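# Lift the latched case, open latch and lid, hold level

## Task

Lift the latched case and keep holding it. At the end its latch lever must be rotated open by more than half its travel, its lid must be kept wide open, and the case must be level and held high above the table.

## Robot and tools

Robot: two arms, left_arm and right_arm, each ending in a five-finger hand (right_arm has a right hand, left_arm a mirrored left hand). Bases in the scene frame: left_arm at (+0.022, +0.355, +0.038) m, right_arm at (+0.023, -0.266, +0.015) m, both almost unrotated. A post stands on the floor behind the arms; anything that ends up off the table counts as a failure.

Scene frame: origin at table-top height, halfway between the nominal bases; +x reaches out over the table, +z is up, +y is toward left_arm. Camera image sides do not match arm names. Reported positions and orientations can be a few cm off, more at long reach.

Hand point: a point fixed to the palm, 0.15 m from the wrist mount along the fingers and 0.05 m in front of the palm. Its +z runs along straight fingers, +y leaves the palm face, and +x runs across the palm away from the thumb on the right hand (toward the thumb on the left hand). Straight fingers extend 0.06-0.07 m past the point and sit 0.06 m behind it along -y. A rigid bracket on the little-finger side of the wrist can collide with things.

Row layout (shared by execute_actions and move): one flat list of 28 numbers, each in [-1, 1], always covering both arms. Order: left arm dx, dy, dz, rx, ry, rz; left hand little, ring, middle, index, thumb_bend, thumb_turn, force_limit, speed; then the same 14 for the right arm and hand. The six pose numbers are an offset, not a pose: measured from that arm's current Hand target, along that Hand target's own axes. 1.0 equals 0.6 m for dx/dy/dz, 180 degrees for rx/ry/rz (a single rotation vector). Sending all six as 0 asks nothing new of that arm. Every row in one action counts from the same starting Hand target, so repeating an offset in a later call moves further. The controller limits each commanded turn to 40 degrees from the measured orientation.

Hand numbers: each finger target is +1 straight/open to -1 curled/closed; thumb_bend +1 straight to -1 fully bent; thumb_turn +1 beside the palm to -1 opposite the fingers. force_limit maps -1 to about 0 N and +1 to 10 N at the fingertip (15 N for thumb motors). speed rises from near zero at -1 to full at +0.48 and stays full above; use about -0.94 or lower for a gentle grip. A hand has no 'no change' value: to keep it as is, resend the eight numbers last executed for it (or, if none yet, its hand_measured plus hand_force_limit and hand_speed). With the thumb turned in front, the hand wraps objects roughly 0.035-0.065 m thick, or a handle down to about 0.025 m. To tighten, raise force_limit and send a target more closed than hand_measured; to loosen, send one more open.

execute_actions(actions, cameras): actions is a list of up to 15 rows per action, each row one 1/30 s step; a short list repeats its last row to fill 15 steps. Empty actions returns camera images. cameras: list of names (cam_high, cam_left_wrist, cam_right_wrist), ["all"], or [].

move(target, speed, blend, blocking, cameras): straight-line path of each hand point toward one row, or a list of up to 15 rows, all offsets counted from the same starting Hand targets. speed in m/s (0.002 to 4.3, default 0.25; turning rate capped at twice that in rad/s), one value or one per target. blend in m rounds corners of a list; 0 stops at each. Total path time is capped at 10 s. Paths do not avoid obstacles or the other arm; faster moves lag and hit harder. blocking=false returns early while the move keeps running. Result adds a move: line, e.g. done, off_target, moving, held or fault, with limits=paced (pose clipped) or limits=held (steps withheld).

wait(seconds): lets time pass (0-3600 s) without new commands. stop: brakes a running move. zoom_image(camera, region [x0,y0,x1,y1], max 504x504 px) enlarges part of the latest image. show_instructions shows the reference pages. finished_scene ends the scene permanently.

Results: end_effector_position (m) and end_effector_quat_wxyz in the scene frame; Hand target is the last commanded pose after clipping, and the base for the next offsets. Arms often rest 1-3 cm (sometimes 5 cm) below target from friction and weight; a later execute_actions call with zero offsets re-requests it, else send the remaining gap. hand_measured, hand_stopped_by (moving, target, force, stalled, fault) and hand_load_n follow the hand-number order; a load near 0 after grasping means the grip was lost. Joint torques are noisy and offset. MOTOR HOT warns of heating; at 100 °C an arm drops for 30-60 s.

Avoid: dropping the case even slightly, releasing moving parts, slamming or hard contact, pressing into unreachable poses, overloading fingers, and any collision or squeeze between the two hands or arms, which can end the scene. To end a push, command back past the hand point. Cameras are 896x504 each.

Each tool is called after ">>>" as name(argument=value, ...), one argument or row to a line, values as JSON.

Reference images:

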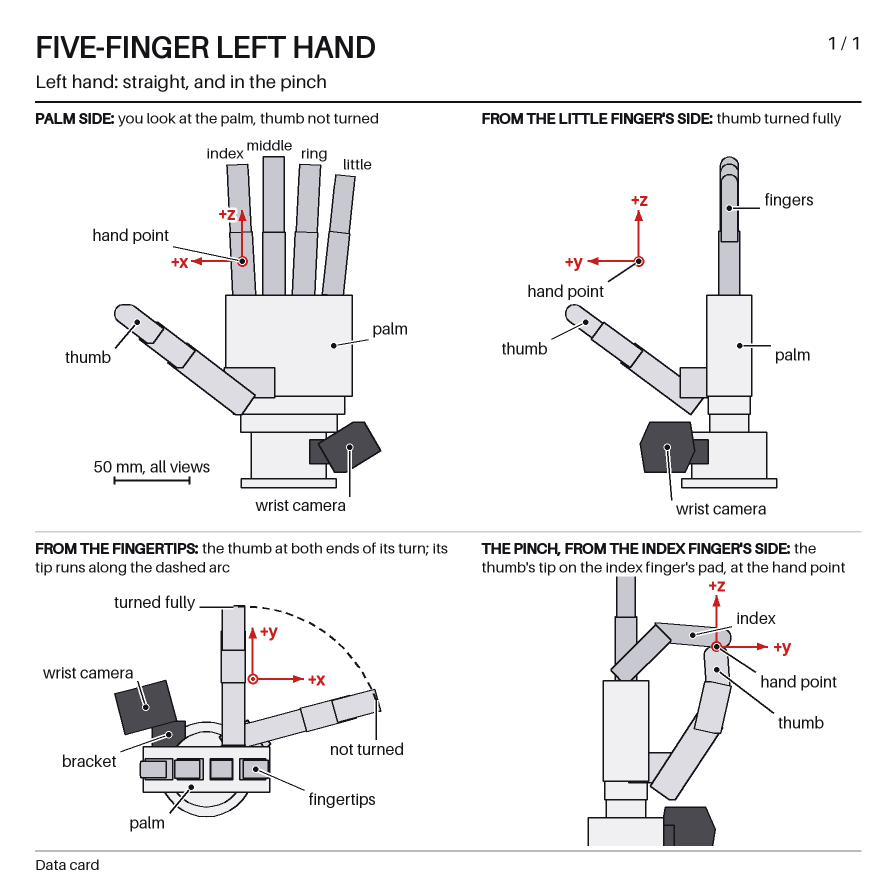

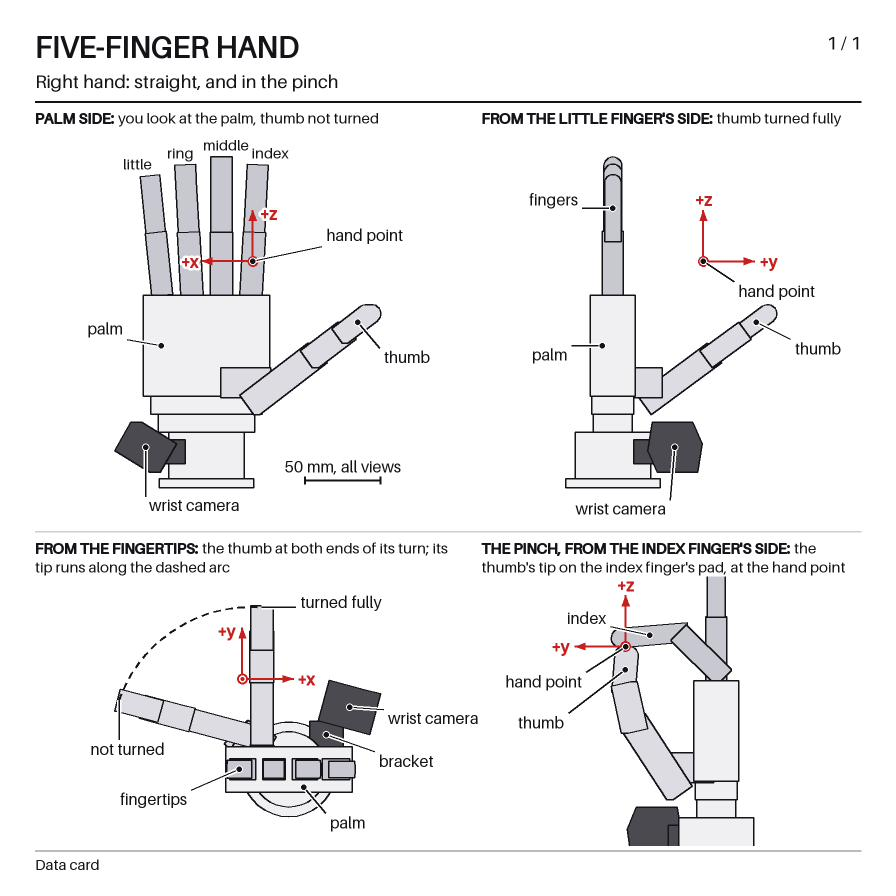

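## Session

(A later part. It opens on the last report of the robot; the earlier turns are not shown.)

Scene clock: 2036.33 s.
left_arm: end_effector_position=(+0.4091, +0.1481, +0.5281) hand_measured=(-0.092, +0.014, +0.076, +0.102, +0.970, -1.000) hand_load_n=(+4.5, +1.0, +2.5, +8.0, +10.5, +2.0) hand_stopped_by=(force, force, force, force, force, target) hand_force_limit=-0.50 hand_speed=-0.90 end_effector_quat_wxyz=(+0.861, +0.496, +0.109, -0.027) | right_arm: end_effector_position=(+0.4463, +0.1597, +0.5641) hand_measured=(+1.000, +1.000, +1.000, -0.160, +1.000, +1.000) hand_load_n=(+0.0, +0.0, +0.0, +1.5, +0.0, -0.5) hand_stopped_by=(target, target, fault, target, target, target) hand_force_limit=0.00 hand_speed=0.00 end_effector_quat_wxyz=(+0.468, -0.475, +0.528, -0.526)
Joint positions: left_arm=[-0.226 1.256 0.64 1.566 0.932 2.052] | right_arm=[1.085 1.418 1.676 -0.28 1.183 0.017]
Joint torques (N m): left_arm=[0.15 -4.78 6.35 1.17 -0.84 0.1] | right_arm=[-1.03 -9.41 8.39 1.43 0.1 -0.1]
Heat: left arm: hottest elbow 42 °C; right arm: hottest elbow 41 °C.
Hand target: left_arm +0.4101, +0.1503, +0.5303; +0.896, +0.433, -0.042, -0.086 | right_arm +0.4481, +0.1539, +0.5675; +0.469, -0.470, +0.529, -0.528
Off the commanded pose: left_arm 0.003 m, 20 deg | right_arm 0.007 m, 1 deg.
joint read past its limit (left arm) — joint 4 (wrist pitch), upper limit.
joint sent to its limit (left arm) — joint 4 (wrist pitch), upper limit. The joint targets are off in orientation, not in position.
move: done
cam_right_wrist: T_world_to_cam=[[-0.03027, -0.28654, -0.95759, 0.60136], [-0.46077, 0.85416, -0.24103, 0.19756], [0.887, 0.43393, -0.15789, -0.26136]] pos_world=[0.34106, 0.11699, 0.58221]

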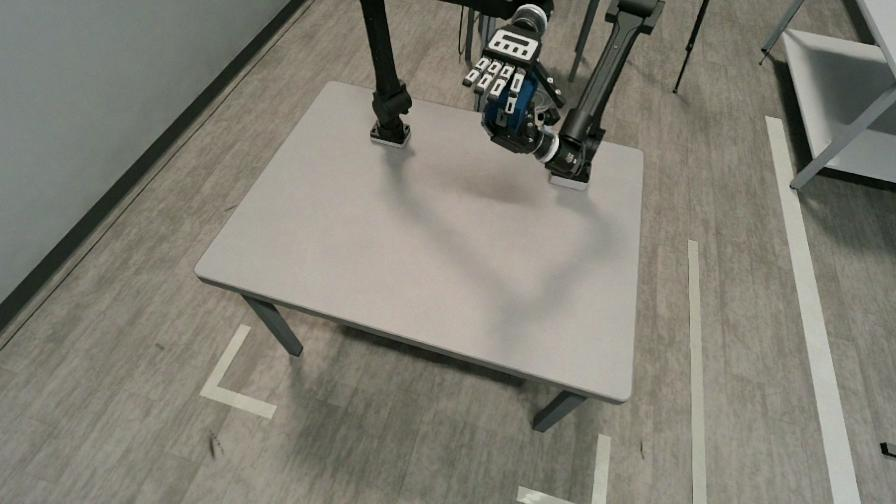

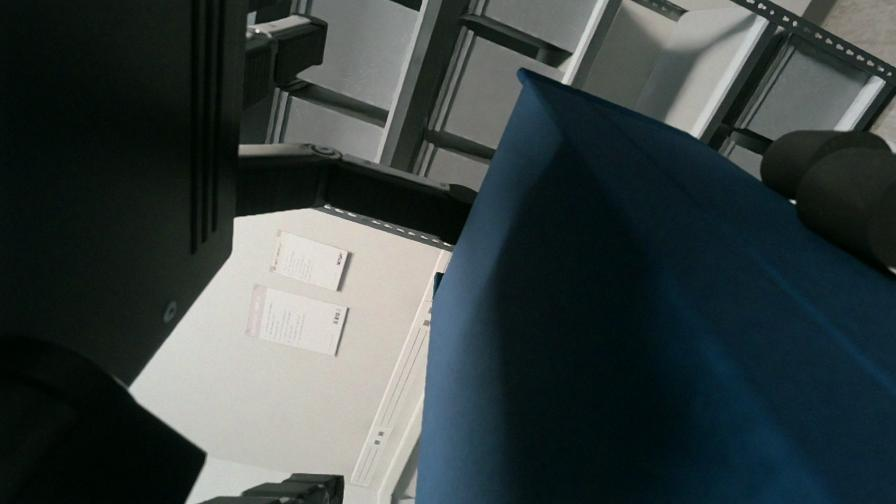

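>>> move(
  target=[
    [0,0,0,0,0,0,-0.4,-0.45,-0.3,-0.45,0.6,-1,-0.5,-0.9,0,-0.025,0,0,0,0,1,1,1,-0.16,1,1,0.0,0.0],
    [0,0,0,0,0,0,-0.4,-0.45,-0.3,-0.45,0.6,-1,-0.5,-0.9,0.0165,-0.025,0.002,0,0,0,1,1,1,-0.16,1,1,0.0,0.0],
  ],
  speed=0.04,
  cameras=["cam_high","cam_right_wrist"],
)

>>> zoom_image(
  camera="cam_high",
  region=[480, 70, 570, 150],
)

>>> zoom_image(
  camera="cam_right_wrist",
  region=[400, 60, 670, 330],
)

Scene clock: 2071.67 s.
left_arm: end_effector_position=(+0.4091, +0.1481, +0.5281) hand_measured=(-0.092, +0.014, +0.076, +0.102, +0.970, -1.000) hand_load_n=(+3.5, +1.0, +2.5, +8.0, +10.5, +2.5) hand_stopped_by=(force, force, force, force, force, target) hand_force_limit=-0.50 hand_speed=-0.90 end_effector_quat_wxyz=(+0.861, +0.495, +0.109, -0.027) | right_arm: end_effector_position=(+0.4471, +0.1561, +0.5662) hand_measured=(+1.000, +1.000, +1.000, -0.160, +1.000, +1.000) hand_load_n=(+0.0, +0.0, +0.0, +0.0, +0.0, +0.0) hand_stopped_by=(target, target, fault, target, target, target) hand_force_limit=0.00 hand_speed=0.00 end_effector_quat_wxyz=(+0.468, -0.476, +0.528, -0.526)
Joint positions: left_arm=[-0.226 1.256 0.64 1.566 0.931 2.052] | right_arm=[1.08 1.413 1.678 -0.29 1.177 0.017]
Joint torques (N m): left_arm=[0.09 -5.01 6.37 1.17 -0.81 0.11] | right_arm=[-1.44 -9.93 10.43 0.51 -0.04 -0.12]
Heat: left arm: hottest elbow 42 °C; right arm: hottest elbow 40 °C.
Hand target: left_arm +0.4101, +0.1503, +0.5303; +0.896, +0.433, -0.042, -0.086 | right_arm +0.4481, +0.1439, +0.5826; +0.469, -0.470, +0.529, -0.528
Off the commanded pose: left_arm 0.003 m, 20 deg | right_arm 0.020 m, 1 deg.
joint read past its limit (left arm) — joint 4 (wrist pitch), upper limit.
joint sent to its limit (left arm) — joint 4 (wrist pitch), upper limit. The joint targets are off in orientation, not in position.
move: off_target (right_arm)
cam_right_wrist: T_world_to_cam=[[-0.03128, -0.28876, -0.95689, 0.60284], [-0.46209, 0.85308, -0.24233, 0.20295], [0.88628, 0.43459, -0.16012, -0.25875]] pos_world=[0.34196, 0.11339, 0.58461]

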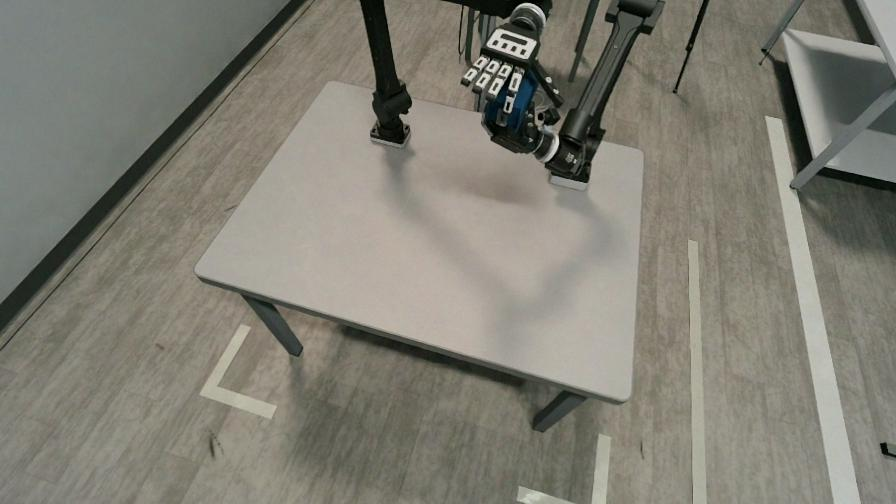

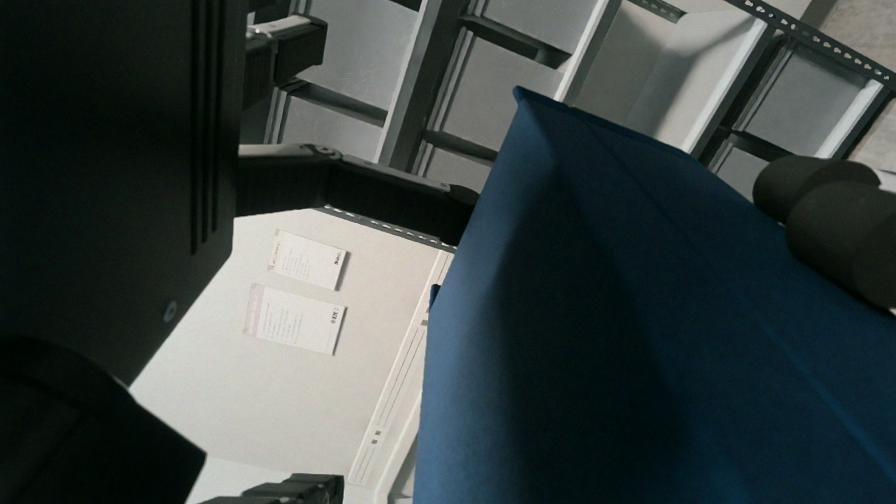

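Scaled by 5.600 from the camera's image (finer frame: 1280x720).

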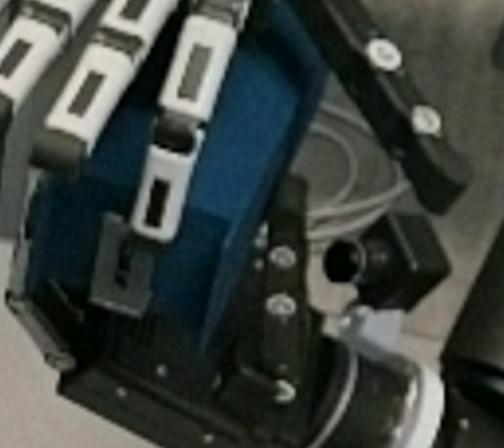

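Scaled by 1.867 from the camera's image (finer frame: 1280x720).

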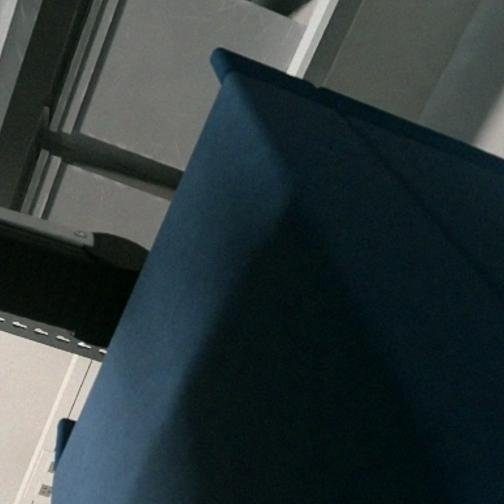

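>>> move(
  target=[0,0,0,0,0,0,-0.4,-0.45,-0.3,-0.45,0.6,-1,-0.5,-0.9,0.0008,0.018,-0.0066,0,0,0,1,1,1,-0.16,1,1,0.0,0.0],
  speed=0.03,
  cameras=["cam_high"],
)

>>> zoom_image(
  camera="cam_high",
  region=[480, 80, 540, 140],
)

Scene clock: 2086.37 s.
left_arm: end_effector_position=(+0.4084, +0.1471, +0.5275) hand_measured=(-0.092, +0.014, +0.076, +0.102, +0.970, -1.000) hand_load_n=(+3.5, +1.0, +2.5, +8.5, +10.5, +2.5) hand_stopped_by=(force, force, force, force, force, target) hand_force_limit=-0.50 hand_speed=-0.90 end_effector_quat_wxyz=(+0.860, +0.498, +0.108, -0.028) | right_arm: end_effector_position=(+0.4447, +0.1518, +0.5646) hand_measured=(+1.000, +1.000, +1.000, -0.160, +1.000, +1.000) hand_load_n=(+0.0, +0.0, +0.0, +2.0, +0.0, +0.0) hand_stopped_by=(target, target, fault, target, target, target) hand_force_limit=0.00 hand_speed=0.00 end_effector_quat_wxyz=(+0.467, -0.477, +0.527, -0.526)
Joint positions: left_arm=[-0.226 1.256 0.64 1.566 0.938 2.052] | right_arm=[1.08 1.4 1.662 -0.29 1.177 0.017]
Joint torques (N m): left_arm=[0.26 -5.01 6.39 1.14 -1.05 0.12] | right_arm=[-0.79 -9.52 8.51 1.39 0.24 -0.1]
Heat: left arm: hottest elbow 42 °C; right arm: hottest elbow 41 °C.
Hand target: left_arm +0.4101, +0.1503, +0.5303; +0.896, +0.433, -0.042, -0.086 | right_arm +0.4441, +0.1439, +0.5719; +0.469, -0.470, +0.529, -0.528
Off the commanded pose: left_arm 0.004 m, 20 deg | right_arm 0.011 m, 1 deg.
joint read past its limit (left arm) — joint 4 (wrist pitch), upper limit.
joint sent to its limit (left arm) — joint 4 (wrist pitch), upper limit. The joint targets are off in orientation, not in position.
move: off_target (right_arm)

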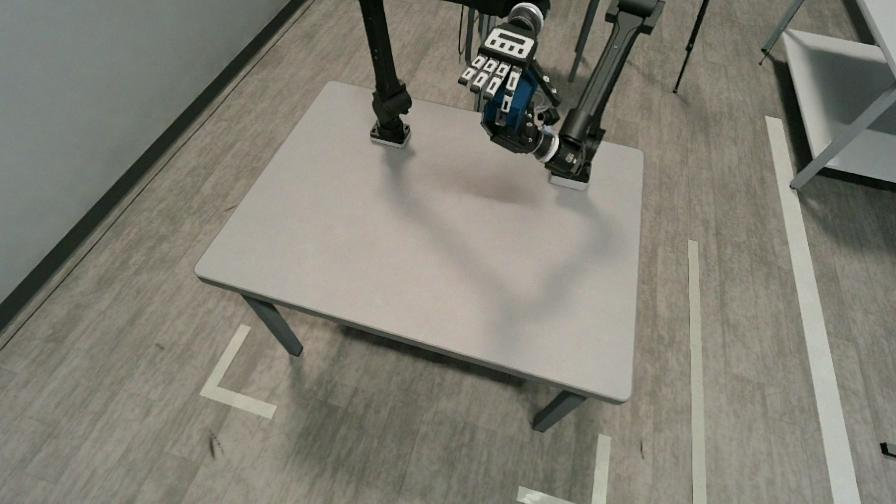

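Scaled by 8.400 from the camera's image (finer frame: 1280x720).

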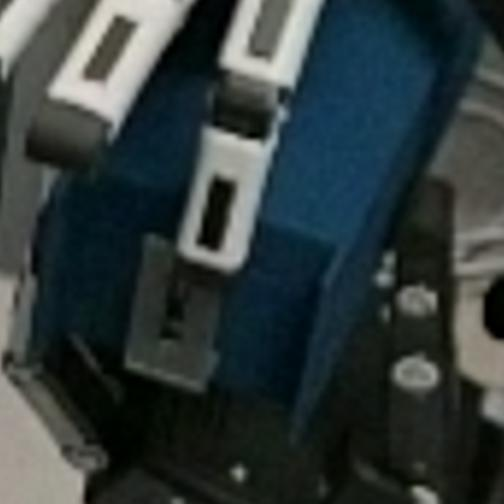

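>>> move(
  target=[
    [0,0,0,0,0,0,-0.4,-0.45,-0.3,-0.45,0.6,-1,-0.5,-0.9,0,-0.025,0,0,0,0,1,1,1,-0.16,1,1,0.0,0.0],
    [0,0,0,0,0,0,-0.4,-0.45,-0.3,-0.45,0.6,-1,-0.5,-0.9,0.0012,-0.025,-0.0105,0,0,0,1,1,1,-0.16,1,1,0.0,0.0],
  ],
  speed=0.04,
  cameras=["cam_high"],
)

>>> zoom_image(
  camera="cam_high",
  region=[480, 80, 540, 140],
)

Scene clock: 2104.90 s.
left_arm: end_effector_position=(+0.4084, +0.1471, +0.5275) hand_measured=(-0.092, +0.014, +0.076, +0.102, +0.970, -1.000) hand_load_n=(+3.5, +1.0, +2.5, +8.5, +10.5, +2.5) hand_stopped_by=(force, force, force, force, force, target) hand_force_limit=-0.50 hand_speed=-0.90 end_effector_quat_wxyz=(+0.860, +0.498, +0.108, -0.028) | right_arm: end_effector_position=(+0.4447, +0.1494, +0.5649) hand_measured=(+1.000, +1.000, +1.000, -0.160, +1.000, +1.000) hand_load_n=(+0.0, +0.0, +0.0, +1.5, +0.0, -0.5) hand_stopped_by=(target, target, fault, target, target, target) hand_force_limit=0.00 hand_speed=0.00 end_effector_quat_wxyz=(+0.463, -0.475, +0.529, -0.529)
Joint positions: left_arm=[-0.226 1.256 0.64 1.566 0.938 2.052] | right_arm=[1.08 1.4 1.663 -0.294 1.188 0.017]
Joint torques (N m): left_arm=[0.15 -4.95 6.41 1.18 -1.06 0.12] | right_arm=[0.21 -9.41 11.63 0.29 0.29 -0.12]
Heat: left arm: hottest elbow 42 °C; right arm: hottest elbow 41 °C.
Hand target: left_arm +0.4101, +0.1503, +0.5303; +0.896, +0.433, -0.042, -0.086 | right_arm +0.4378, +0.1439, +0.5870; +0.469, -0.470, +0.529, -0.528
Off the commanded pose: left_arm 0.005 m, 20 deg | right_arm 0.024 m, 1 deg.
joint read past its limit (left arm) — joint 4 (wrist pitch), upper limit.
joint sent to its limit (left arm) — joint 4 (wrist pitch), upper limit. The joint targets are off in orientation, not in position.
move: off_target (right_arm)

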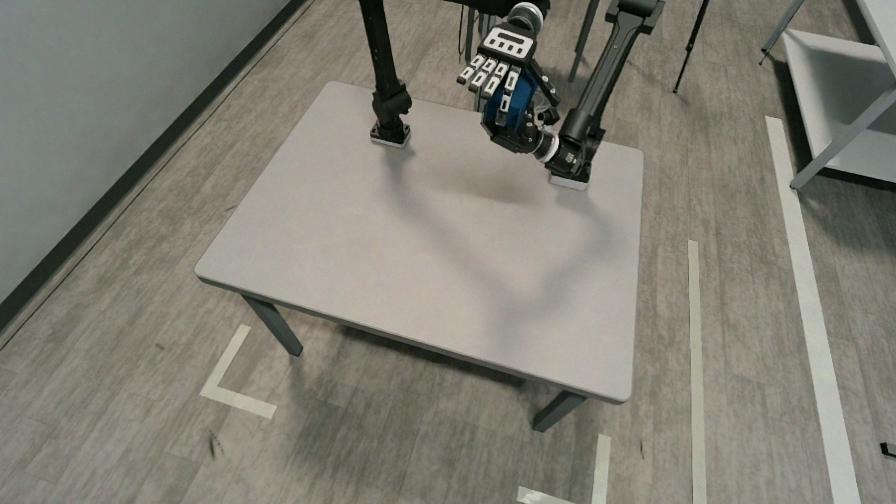

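Scaled by 8.400 from the camera's image (finer frame: 1280x720).

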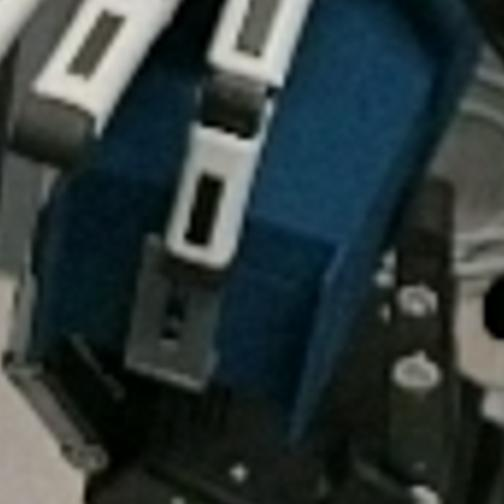

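>>> move(
  target=[
    [0,0,0,0,0,0,-0.4,-0.45,-0.3,-0.45,0.6,-1,-0.5,-0.9,-0.0035,-0.05,0.0013,0,0,0,1,1,1,-0.16,1,1,0.0,0.0],
    [0,0,0,0,0,0,-0.4,-0.45,-0.3,-0.45,0.6,-1,-0.5,-0.9,-0.0035,0.0084,0.0013,0,0,0,1,1,1,-0.16,1,1,0.0,0.0],
  ],
  speed=0.04,
  cameras=["cam_high","cam_right_wrist"],
)

>>> zoom_image(
  camera="cam_high",
  region=[480, 80, 540, 140],
)

Scene clock: 2119.83 s.
left_arm: end_effector_position=(+0.4096, +0.1481, +0.5277) hand_measured=(-0.092, +0.014, +0.076, +0.102, +0.970, -1.000) hand_load_n=(+4.0, +1.0, +2.5, +8.5, +10.5, +2.0) hand_stopped_by=(force, force, force, force, force, target) hand_force_limit=-0.50 hand_speed=-0.90 end_effector_quat_wxyz=(+0.861, +0.495, +0.110, -0.027) | right_arm: end_effector_position=(+0.4441, +0.1472, +0.5705) hand_measured=(+1.000, +1.000, +1.000, -0.160, +1.000, +1.000) hand_load_n=(+0.0, +0.0, +0.0, +0.0, +0.0, -0.5) hand_stopped_by=(target, target, fault, target, target, target) hand_force_limit=0.00 hand_speed=0.00 end_effector_quat_wxyz=(+0.456, -0.479, +0.527, -0.533)
Joint positions: left_arm=[-0.226 1.258 0.64 1.565 0.931 2.052] | right_arm=[1.08 1.405 1.689 -0.327 1.193 0.01]
Joint torques (N m): left_arm=[-0.03 -4.89 6.32 1.2 -0.78 0.11] | right_arm=[0.26 -9.52 8.84 1.66 0.11 -0.02]
Heat: left arm: hottest elbow 42 °C; right arm: hottest elbow 41 °C.
Hand target: left_arm +0.4102, +0.1503, +0.5302; +0.896, +0.433, -0.041, -0.086 | right_arm +0.4388, +0.1460, +0.5817; +0.469, -0.470, +0.529, -0.528
Off the commanded pose: left_arm 0.003 m, 20 deg | right_arm 0.013 m, 2 deg.
joint sent to its limit (left arm) — joint 4 (wrist pitch), upper limit. The joint targets are off in orientation, not in position.
move: off_target (right_arm)
cam_right_wrist: T_world_to_cam=[[-0.04417, -0.30892, -0.95006, 0.60892], [-0.45095, 0.85476, -0.25697, 0.21345], [0.89146, 0.41708, -0.17706, -0.24155]] pos_world=[0.33848, 0.10641, 0.59059]

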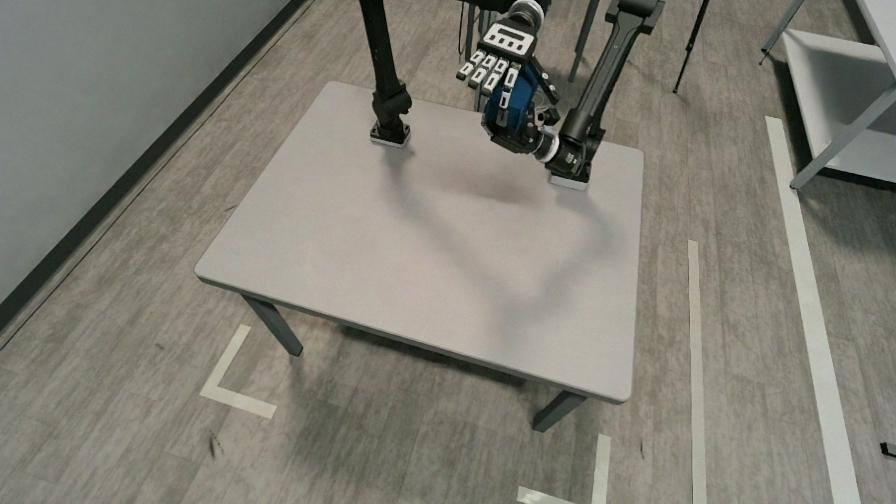

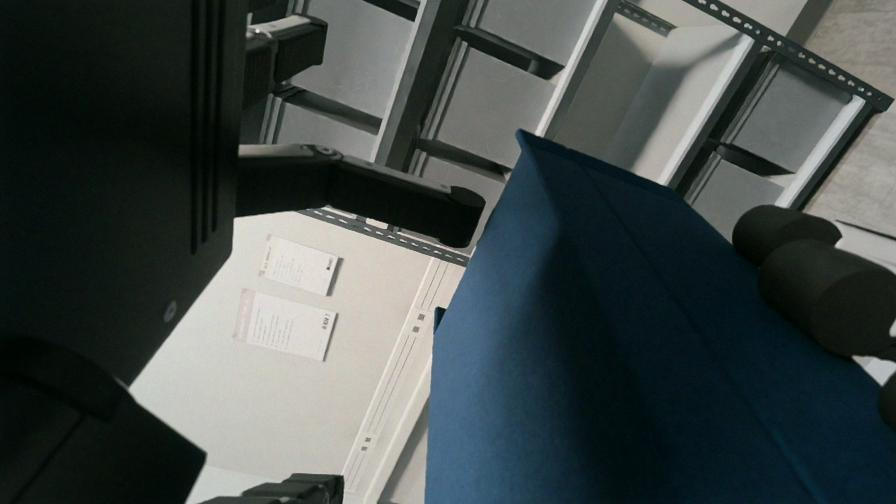

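Scaled by 8.400 from the camera's image (finer frame: 1280x720).

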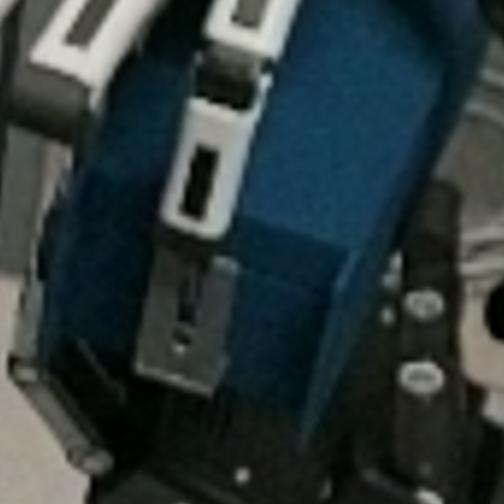

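>>> move(
  target=[
    [0,0,0,0,0,0,-0.4,-0.45,-0.3,-0.45,0.6,-1,-0.5,-0.9,-0.013,0,-0.0032,0,0,0,1,1,1,-0.16,1,1,0.0,0.0],
    [0,0,0,0,0,0,-0.4,-0.45,-0.3,-0.45,0.6,-1,-0.5,-0.9,-0.013,0.02,-0.0032,0,0,0,1,1,1,-0.16,1,1,0.0,0.0],
  ],
  speed=0.04,
  cameras=["cam_high","cam_right_wrist"],
)

>>> zoom_image(
  camera="cam_high",
  region=[480, 80, 540, 140],
)

Scene clock: 2131.40 s.
left_arm: end_effector_position=(+0.4106, +0.1478, +0.5261) hand_measured=(-0.092, +0.014, +0.076, +0.102, +0.970, -1.000) hand_load_n=(+4.5, +1.0, +2.5, +8.0, +10.5, +2.0) hand_stopped_by=(force, force, force, force, force, target) hand_force_limit=-0.50 hand_speed=-0.90 end_effector_quat_wxyz=(+0.861, +0.496, +0.112, -0.028) | right_arm: end_effector_position=(+0.4432, +0.1505, +0.5656) hand_measured=(+1.000, +1.000, +1.000, -0.160, +1.000, +1.000) hand_load_n=(+0.0, +0.0, +0.0, +0.0, +0.0, -0.5) hand_stopped_by=(target, target, fault, target, target, target) hand_force_limit=0.00 hand_speed=0.00 end_effector_quat_wxyz=(+0.460, -0.473, +0.530, -0.532)
Joint positions: left_arm=[-0.226 1.259 0.639 1.563 0.931 2.052] | right_arm=[1.086 1.405 1.669 -0.291 1.203 0.01]
Joint torques (N m): left_arm=[0.32 -5.19 6.48 1.28 -0.72 0.11] | right_arm=[0.62 -9 8.51 1.55 0.08 -0.04]
Heat: left arm: hottest elbow 42 °C; right arm: hottest elbow 41 °C.
Hand target: left_arm +0.4100, +0.1503, +0.5303; +0.896, +0.433, -0.042, -0.086 | right_arm +0.4379, +0.1539, +0.5697; +0.469, -0.470, +0.529, -0.528
Off the commanded pose: left_arm 0.005 m, 21 deg | right_arm 0.008 m, 1 deg.
joint sent to its limit (left arm) — joint 4 (wrist pitch), upper limit. The joint targets are off in orientation, not in position.
move: done
cam_right_wrist: T_world_to_cam=[[-0.03793, -0.2958, -0.9545, 0.60314], [-0.44539, 0.86006, -0.24883, 0.20103], [0.89453, 0.41569, -0.16437, -0.25137]] pos_world=[0.33728, 0.11, 0.5844]

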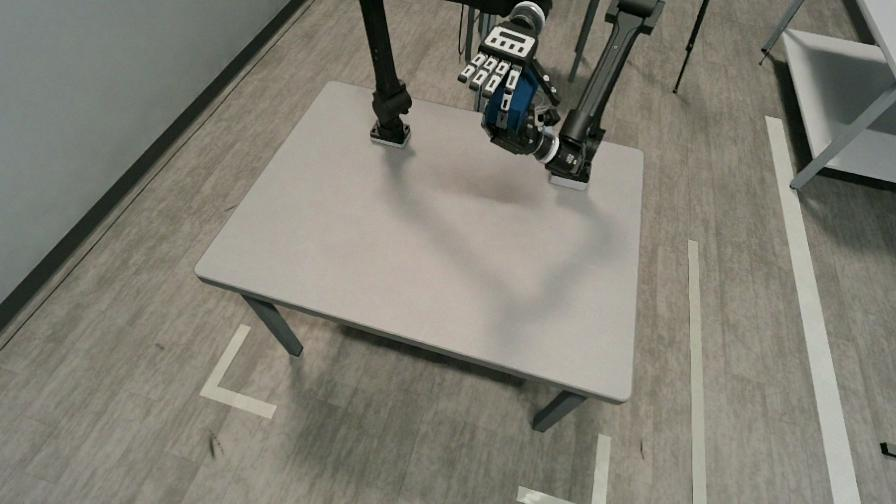

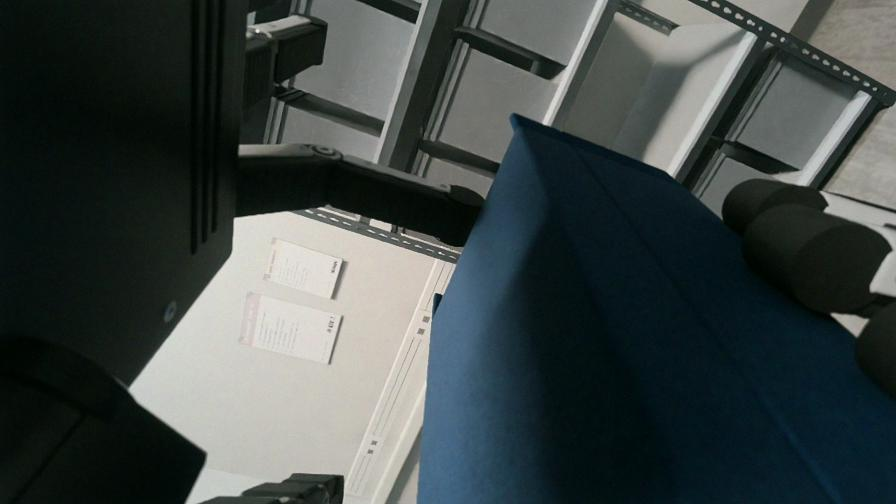

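Scaled by 8.400 from the camera's image (finer frame: 1280x720).

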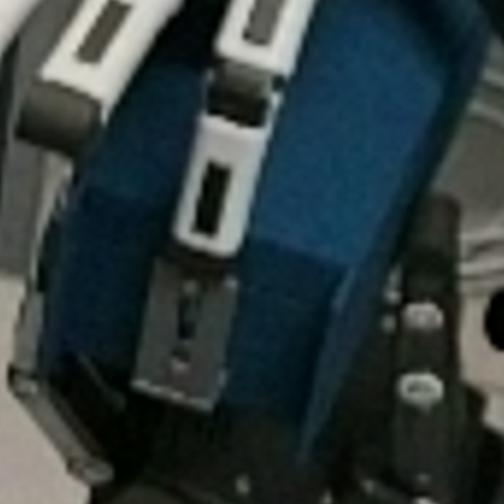

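>>> move(
  target=[0,0,0,0,0,0,-0.4,-0.45,-0.3,-0.45,0.6,-1,-0.5,-0.9,0,0.0167,0,0,0,0,1,1,1,-0.16,1,1,0.0,0.0],
  speed=0.04,
  cameras=["cam_high","cam_left_wrist"],
)

>>> zoom_image(
  camera="cam_high",
  region=[480, 80, 540, 140],
)

Scene clock: 2139.10 s.
left_arm: end_effector_position=(+0.4114, +0.1471, +0.5247) hand_measured=(-0.092, +0.014, +0.076, +0.102, +0.970, -1.000) hand_load_n=(+4.5, +1.0, +2.0, +8.0, +10.0, +2.0) hand_stopped_by=(force, force, force, force, force, target) hand_force_limit=-0.50 hand_speed=-0.90 end_effector_quat_wxyz=(+0.860, +0.497, +0.113, -0.030) | right_arm: end_effector_position=(+0.4425, +0.1492, +0.5625) hand_measured=(+1.000, +1.000, +1.000, -0.160, +1.000, +1.000) hand_load_n=(+0.0, +0.0, +0.0, +1.0, +0.0, +0.0) hand_stopped_by=(target, target, fault, target, target, target) hand_force_limit=0.00 hand_speed=0.00 end_effector_quat_wxyz=(+0.466, -0.467, +0.532, -0.530)
Joint positions: left_arm=[-0.226 1.262 0.639 1.562 0.934 2.051] | right_arm=[1.086 1.394 1.641 -0.256 1.203 0.01]
Joint torques (N m): left_arm=[0.26 -5.3 6.49 1.35 -0.83 0.11] | right_arm=[0.5 -8.59 8.09 1.37 0.08 -0.03]
Heat: left arm: hottest elbow 42 °C; right arm: hottest elbow 41 °C.
Hand target: left_arm +0.4101, +0.1503, +0.5302; +0.896, +0.433, -0.042, -0.086 | right_arm +0.4378, +0.1538, +0.5598; +0.469, -0.470, +0.529, -0.528
Off the commanded pose: left_arm 0.007 m, 21 deg | right_arm 0.007 m, 1 deg.
joint sent to its limit (left arm) — joint 4 (wrist pitch), upper limit. The joint targets are off in orientation, not in position.
move: done
cam_left_wrist: T_world_to_cam=[[0.03216, -0.47555, -0.8791, 0.50979], [0.7356, 0.60672, -0.3013, -0.23695], [0.67665, -0.63697, 0.36933, -0.26559]] pos_world=[0.33762, 0.21703, 0.47485]

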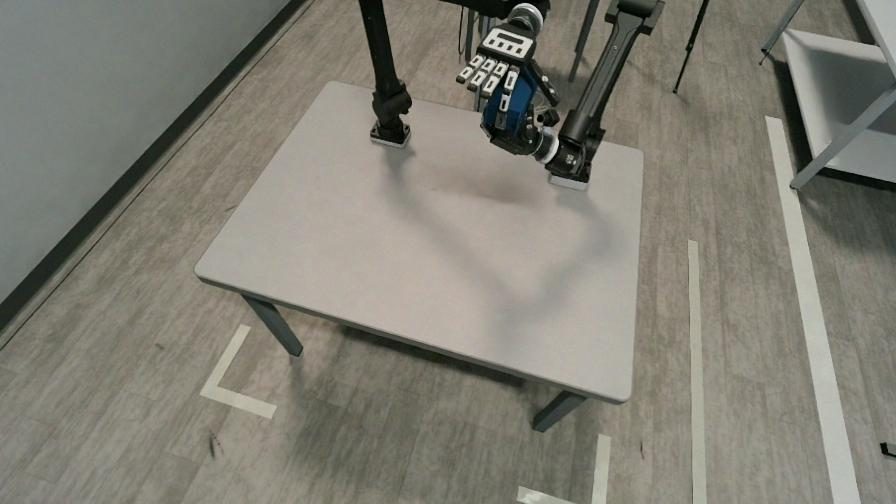

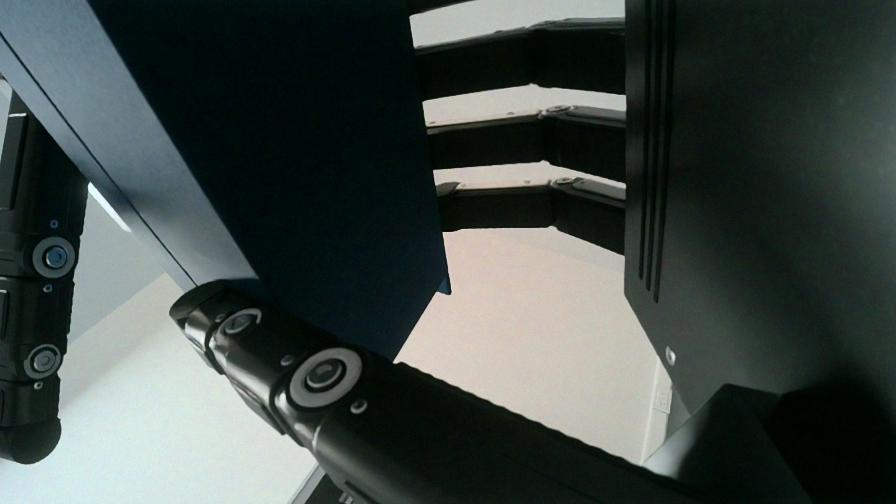

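Scaled by 8.400 from the camera's image (finer frame: 1280x720).

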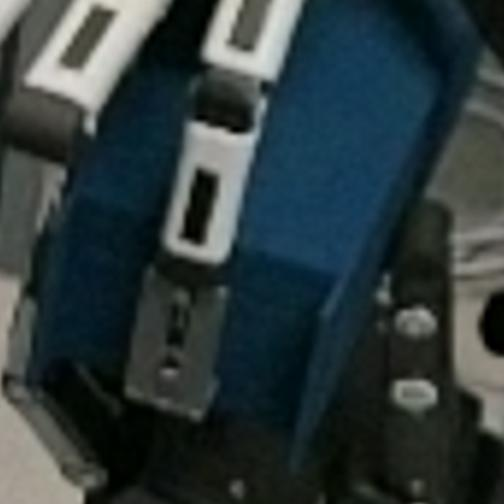

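>>> move(
  target=[0,0,0,0,0,0,-0.4,-0.45,-0.3,-0.45,0.6,-1,-0.5,-0.9,-0.004,0.0067,0.0331,0,0,0,1,1,1,-0.16,1,1,0.0,0.0],
  speed=0.03,
  cameras=["cam_high","cam_left_wrist"],
)

>>> zoom_image(
  camera="cam_high",
  region=[480, 80, 540, 140],
)

Scene clock: 2159.87 s.
left_arm: end_effector_position=(+0.4120, +0.1475, +0.5247) hand_measured=(-0.092, +0.014, +0.076, +0.102, +0.970, -1.000) hand_load_n=(+4.0, +1.0, +2.0, +8.0, +10.5, +2.0) hand_stopped_by=(force, force, force, force, force, target) hand_force_limit=-0.50 hand_speed=-0.90 end_effector_quat_wxyz=(+0.860, +0.496, +0.114, -0.030) | right_arm: end_effector_position=(+0.4480, +0.1502, +0.5637) hand_measured=(+1.000, +1.000, +1.000, -0.160, +1.000, +1.000) hand_load_n=(+0.0, +0.0, +0.0, -0.5, +0.0, -0.5) hand_stopped_by=(target, target, fault, target, target, target) hand_force_limit=0.00 hand_speed=0.00 end_effector_quat_wxyz=(+0.474, -0.470, +0.529, -0.525)
Joint positions: left_arm=[-0.226 1.262 0.639 1.561 0.931 2.049] | right_arm=[1.073 1.394 1.641 -0.249 1.171 0.01]
Joint torques (N m): left_arm=[-0.03 -5.48 6.45 1.42 -0.73 0.13] | right_arm=[-1.38 -7.18 8.95 1.51 -0.13 -0.04]
Heat: left arm: hottest elbow 41 °C; right arm: hottest elbow 40 °C.
Hand target: left_arm +0.4101, +0.1503, +0.5302; +0.896, +0.433, -0.042, -0.086 | right_arm +0.4578, +0.1539, +0.5558; +0.469, -0.470, +0.529, -0.528
Off the commanded pose: left_arm 0.007 m, 21 deg | right_arm 0.013 m, 1 deg.
joint sent to its limit (left arm) — joint 4 (wrist pitch), upper limit. The joint targets are off in orientation, not in position.
move: off_target (right_arm)
cam_left_wrist: T_world_to_cam=[[0.02968, -0.47732, -0.87823, 0.51072], [0.73407, 0.60675, -0.30496, -0.2351], [0.67843, -0.63562, 0.3684, -0.26635]] pos_world=[0.33812, 0.21713, 0.47495]

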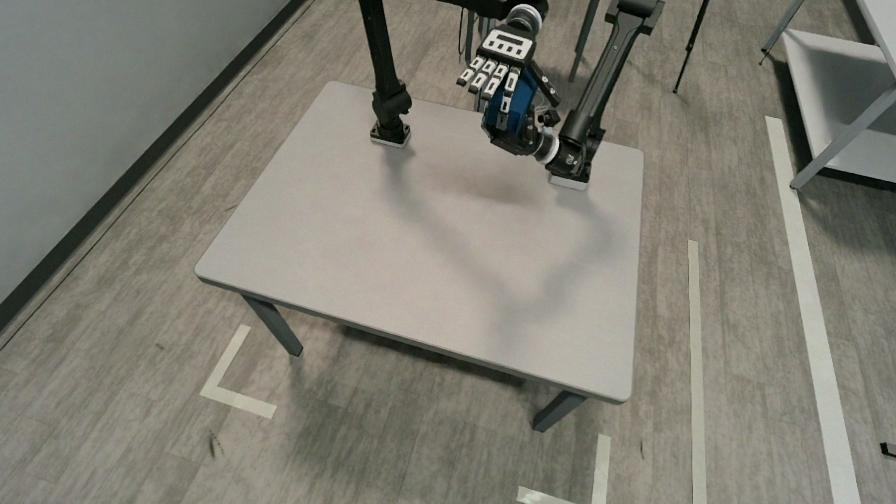

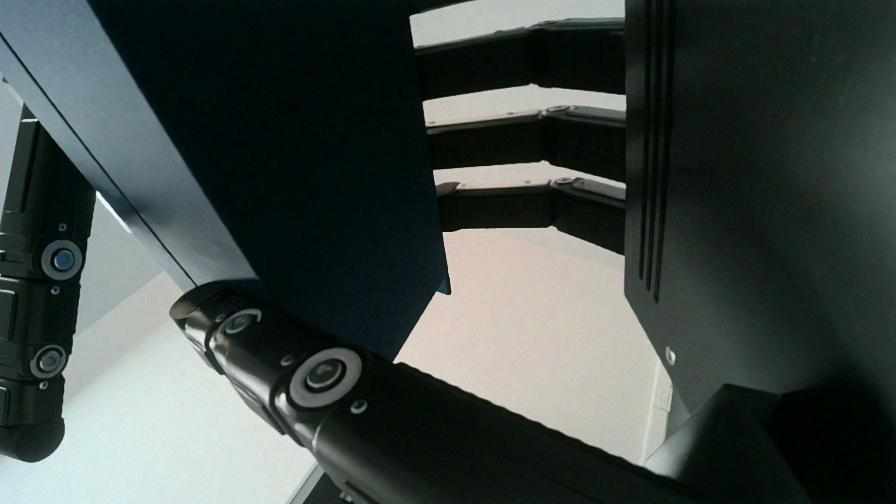

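Scaled by 8.400 from the camera's image (finer frame: 1280x720).

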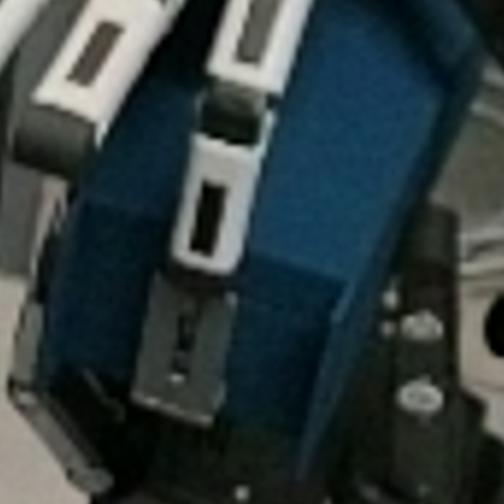

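>>> move(
  target=[0,0,0,0,0,0,-0.4,-0.45,-0.3,-0.45,0.6,-1,-0.5,-0.9,-0.002,0.0033,0.0166,0,0,0,1,1,1,-0.16,1,1,0.0,0.0],
  speed=0.03,
  cameras=["cam_high"],
)

>>> zoom_image(
  camera="cam_high",
  region=[480, 80, 540, 140],
)

Scene clock: 2165.83 s.
left_arm: end_effector_position=(+0.4121, +0.1475, +0.5247) hand_measured=(-0.092, +0.014, +0.076, +0.102, +0.970, -1.000) hand_load_n=(+4.0, +1.0, +2.5, +8.0, +10.0, +2.5) hand_stopped_by=(force, force, force, force, force, target) hand_force_limit=-0.50 hand_speed=-0.90 end_effector_quat_wxyz=(+0.860, +0.496, +0.115, -0.030) | right_arm: end_effector_position=(+0.4624, +0.1556, +0.5483) hand_measured=(+1.000, +1.000, +1.000, -0.160, +1.000, +1.000) hand_load_n=(+0.0, +0.0, -0.5, +0.0, +0.0, -0.5) hand_stopped_by=(target, target, fault, target, target, target) hand_force_limit=0.00 hand_speed=0.00 end_effector_quat_wxyz=(+0.465, -0.478, +0.526, -0.527)
Joint positions: left_arm=[-0.226 1.262 0.639 1.561 0.931 2.049] | right_arm=[1.052 1.423 1.641 -0.246 1.151 0.01]
Joint torques (N m): left_arm=[0.32 -5.36 6.43 1.33 -0.71 0.13] | right_arm=[-1.08 -8.64 9.69 1.57 -0.03 -0.05]
Heat: left arm: hottest elbow 41 °C; right arm: hottest elbow 40 °C.
Hand target: left_arm +0.4101, +0.1503, +0.5302; +0.896, +0.433, -0.041, -0.086 | right_arm +0.4678, +0.1540, +0.5537; +0.469, -0.470, +0.529, -0.528
Off the commanded pose: left_arm 0.006 m, 21 deg | right_arm 0.008 m, 1 deg.
joint sent to its limit (left arm) — joint 4 (wrist pitch), upper limit. The joint targets are off in orientation, not in position.
move: done

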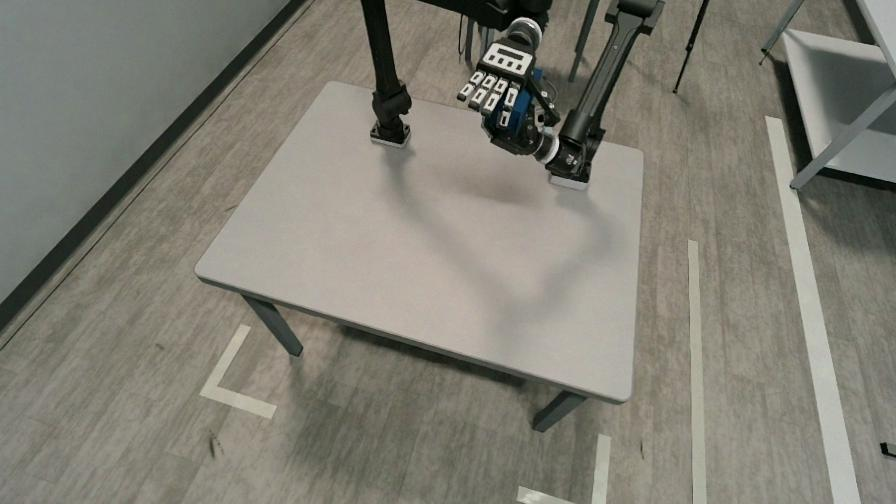

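Scaled by 8.400 from the camera's image (finer frame: 1280x720).

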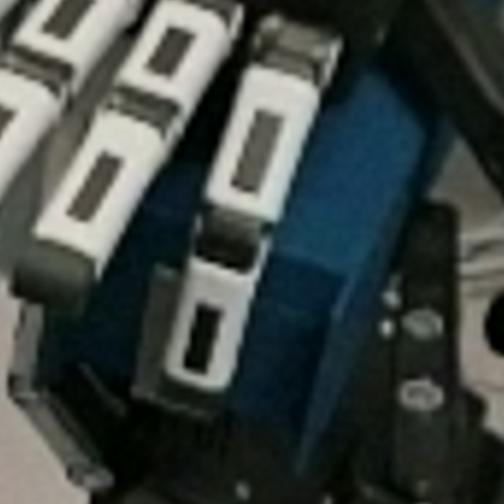

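>>> move(
  target=[
    [0,0,0,0,0,0,-0.4,-0.45,-0.3,-0.45,0.6,-1,-0.5,-0.9,0,-0.1833,0,0,0,0,1,1,1,-0.16,1,1,0.0,0.0],
    [0,0,0,0,0,0,-0.4,-0.45,-0.3,-0.45,0.6,-1,-0.5,-0.9,0.0102,-0.1933,-0.029,-0.1854,-0.3723,-0.13,1,1,1,-0.16,1,1,0.0,0.0],
    [0,0,0,0,0,0,-0.4,-0.45,-0.3,-0.45,0.6,-1,-0.5,-0.9,0.0102,-0.1933,-0.029,-0.1854,-0.3723,-0.13,-1,-1,1,-0.1,0.6,-1,0.3,0.3],
  ],
  speed=[0.1,0.2,0.2],
  cameras=["cam_high","cam_right_wrist"],
)

>>> zoom_image(
  camera="cam_high",
  region=[440, 20, 600, 160],
)

Scene clock: 2271.70 s.
left_arm: end_effector_position=(+0.4121, +0.1475, +0.5247) hand_measured=(-0.092, +0.014, +0.076, +0.102, +0.970, -1.000) hand_load_n=(+4.0, +1.0, +2.5, +8.0, +10.5, +2.5) hand_stopped_by=(force, force, force, force, force, target) hand_force_limit=-0.50 hand_speed=-0.90 end_effector_quat_wxyz=(+0.860, +0.496, +0.115, -0.030) | right_arm: end_effector_position=(+0.4448, +0.1535, +0.6625) hand_measured=(-1.000, -1.000, +1.000, -0.100, +0.600, -1.000) hand_load_n=(+0.0, +0.0, +0.0, +0.0, +0.0, +0.0) hand_stopped_by=(target, target, fault, target, target, target) hand_force_limit=0.30 hand_speed=0.30 end_effector_quat_wxyz=(-0.542, +0.797, -0.222, +0.146)
Joint positions: left_arm=[-0.226 1.262 0.639 1.561 0.931 2.049] | right_arm=[0.642 1.858 2.898 -1.45 -0.377 -0.15]
Joint torques (N m): left_arm=[0.26 -5.25 6.52 1.36 -0.7 0.13] | right_arm=[-1.14 -10.52 8.12 1.36 -0.19 -0.13]
Heat: left arm: hottest elbow 41 °C; right arm: hottest elbow 40 °C.
Hand target: left_arm +0.4101, +0.1503, +0.5302; +0.896, +0.433, -0.041, -0.086 | right_arm +0.4500, +0.1499, +0.6698; -0.423, +0.875, -0.210, +0.102
Off the commanded pose: left_arm 0.006 m, 21 deg | right_arm 0.010 m, 17 deg.
elbow stopped short (right arm): the move would have taken joint 3 (elbow) straighter than the controller allows.
joint sent to its limit (left arm) — joint 4 (wrist pitch), upper limit. The joint targets are off in orientation, not in position.
move: off_target (right_arm); target 3's new numbers were sent with right_arm's hand 0.010 m and 17 deg from that target
cam_right_wrist: T_world_to_cam=[[0.06119, -0.43851, -0.89664, 0.63606], [-0.99408, -0.10755, -0.01524, 0.4611], [-0.08975, 0.89227, -0.4425, 0.31089]] pos_world=[0.44736, 0.05112, 0.71491]

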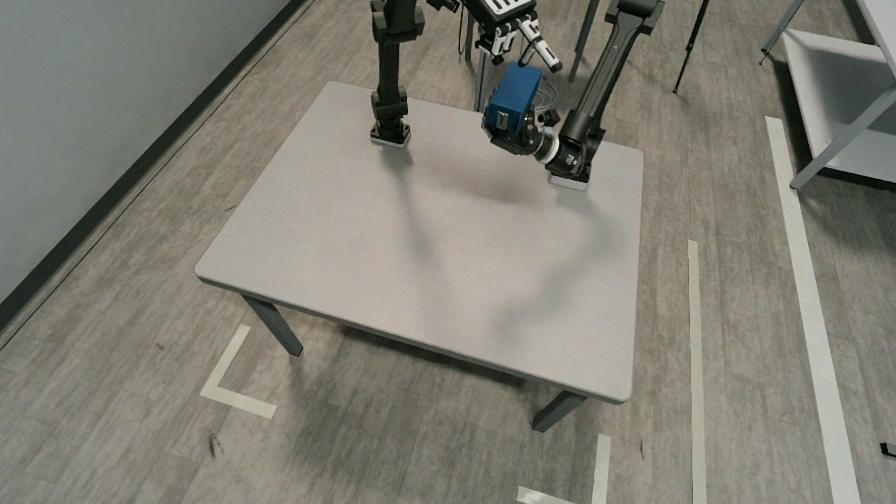

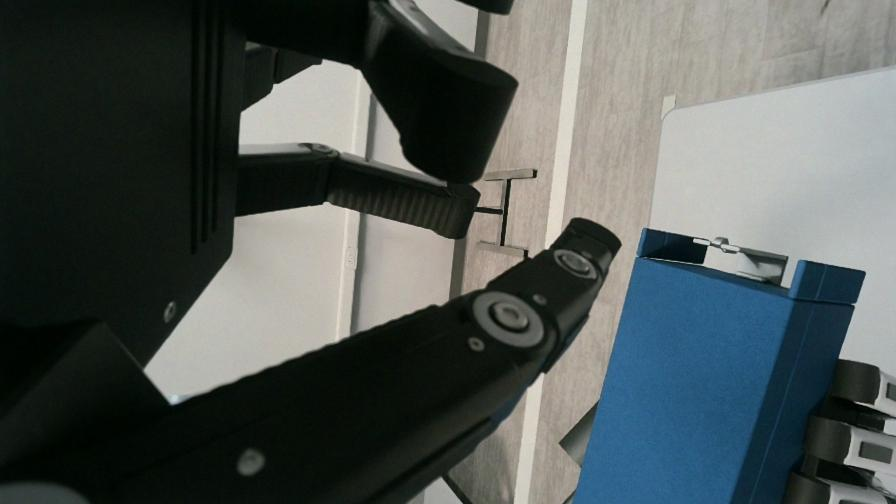

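Scaled by 3.150 from the camera's image (finer frame: 1280x720).

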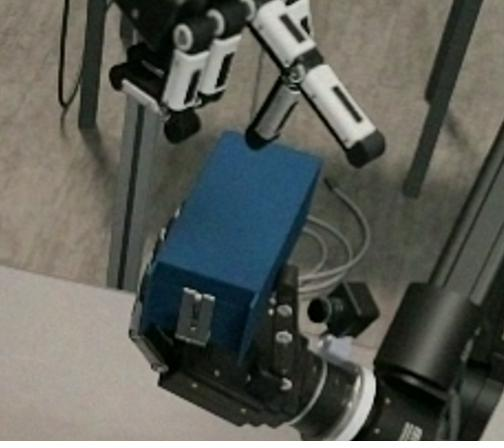

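>>> zoom_image(
  camera="cam_right_wrist",
  region=[620, 200, 880, 330],
)

Scaled by 1.938 from the camera's image (finer frame: 1280x720).

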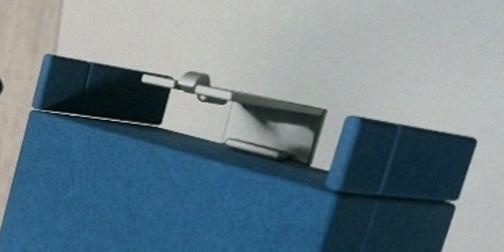

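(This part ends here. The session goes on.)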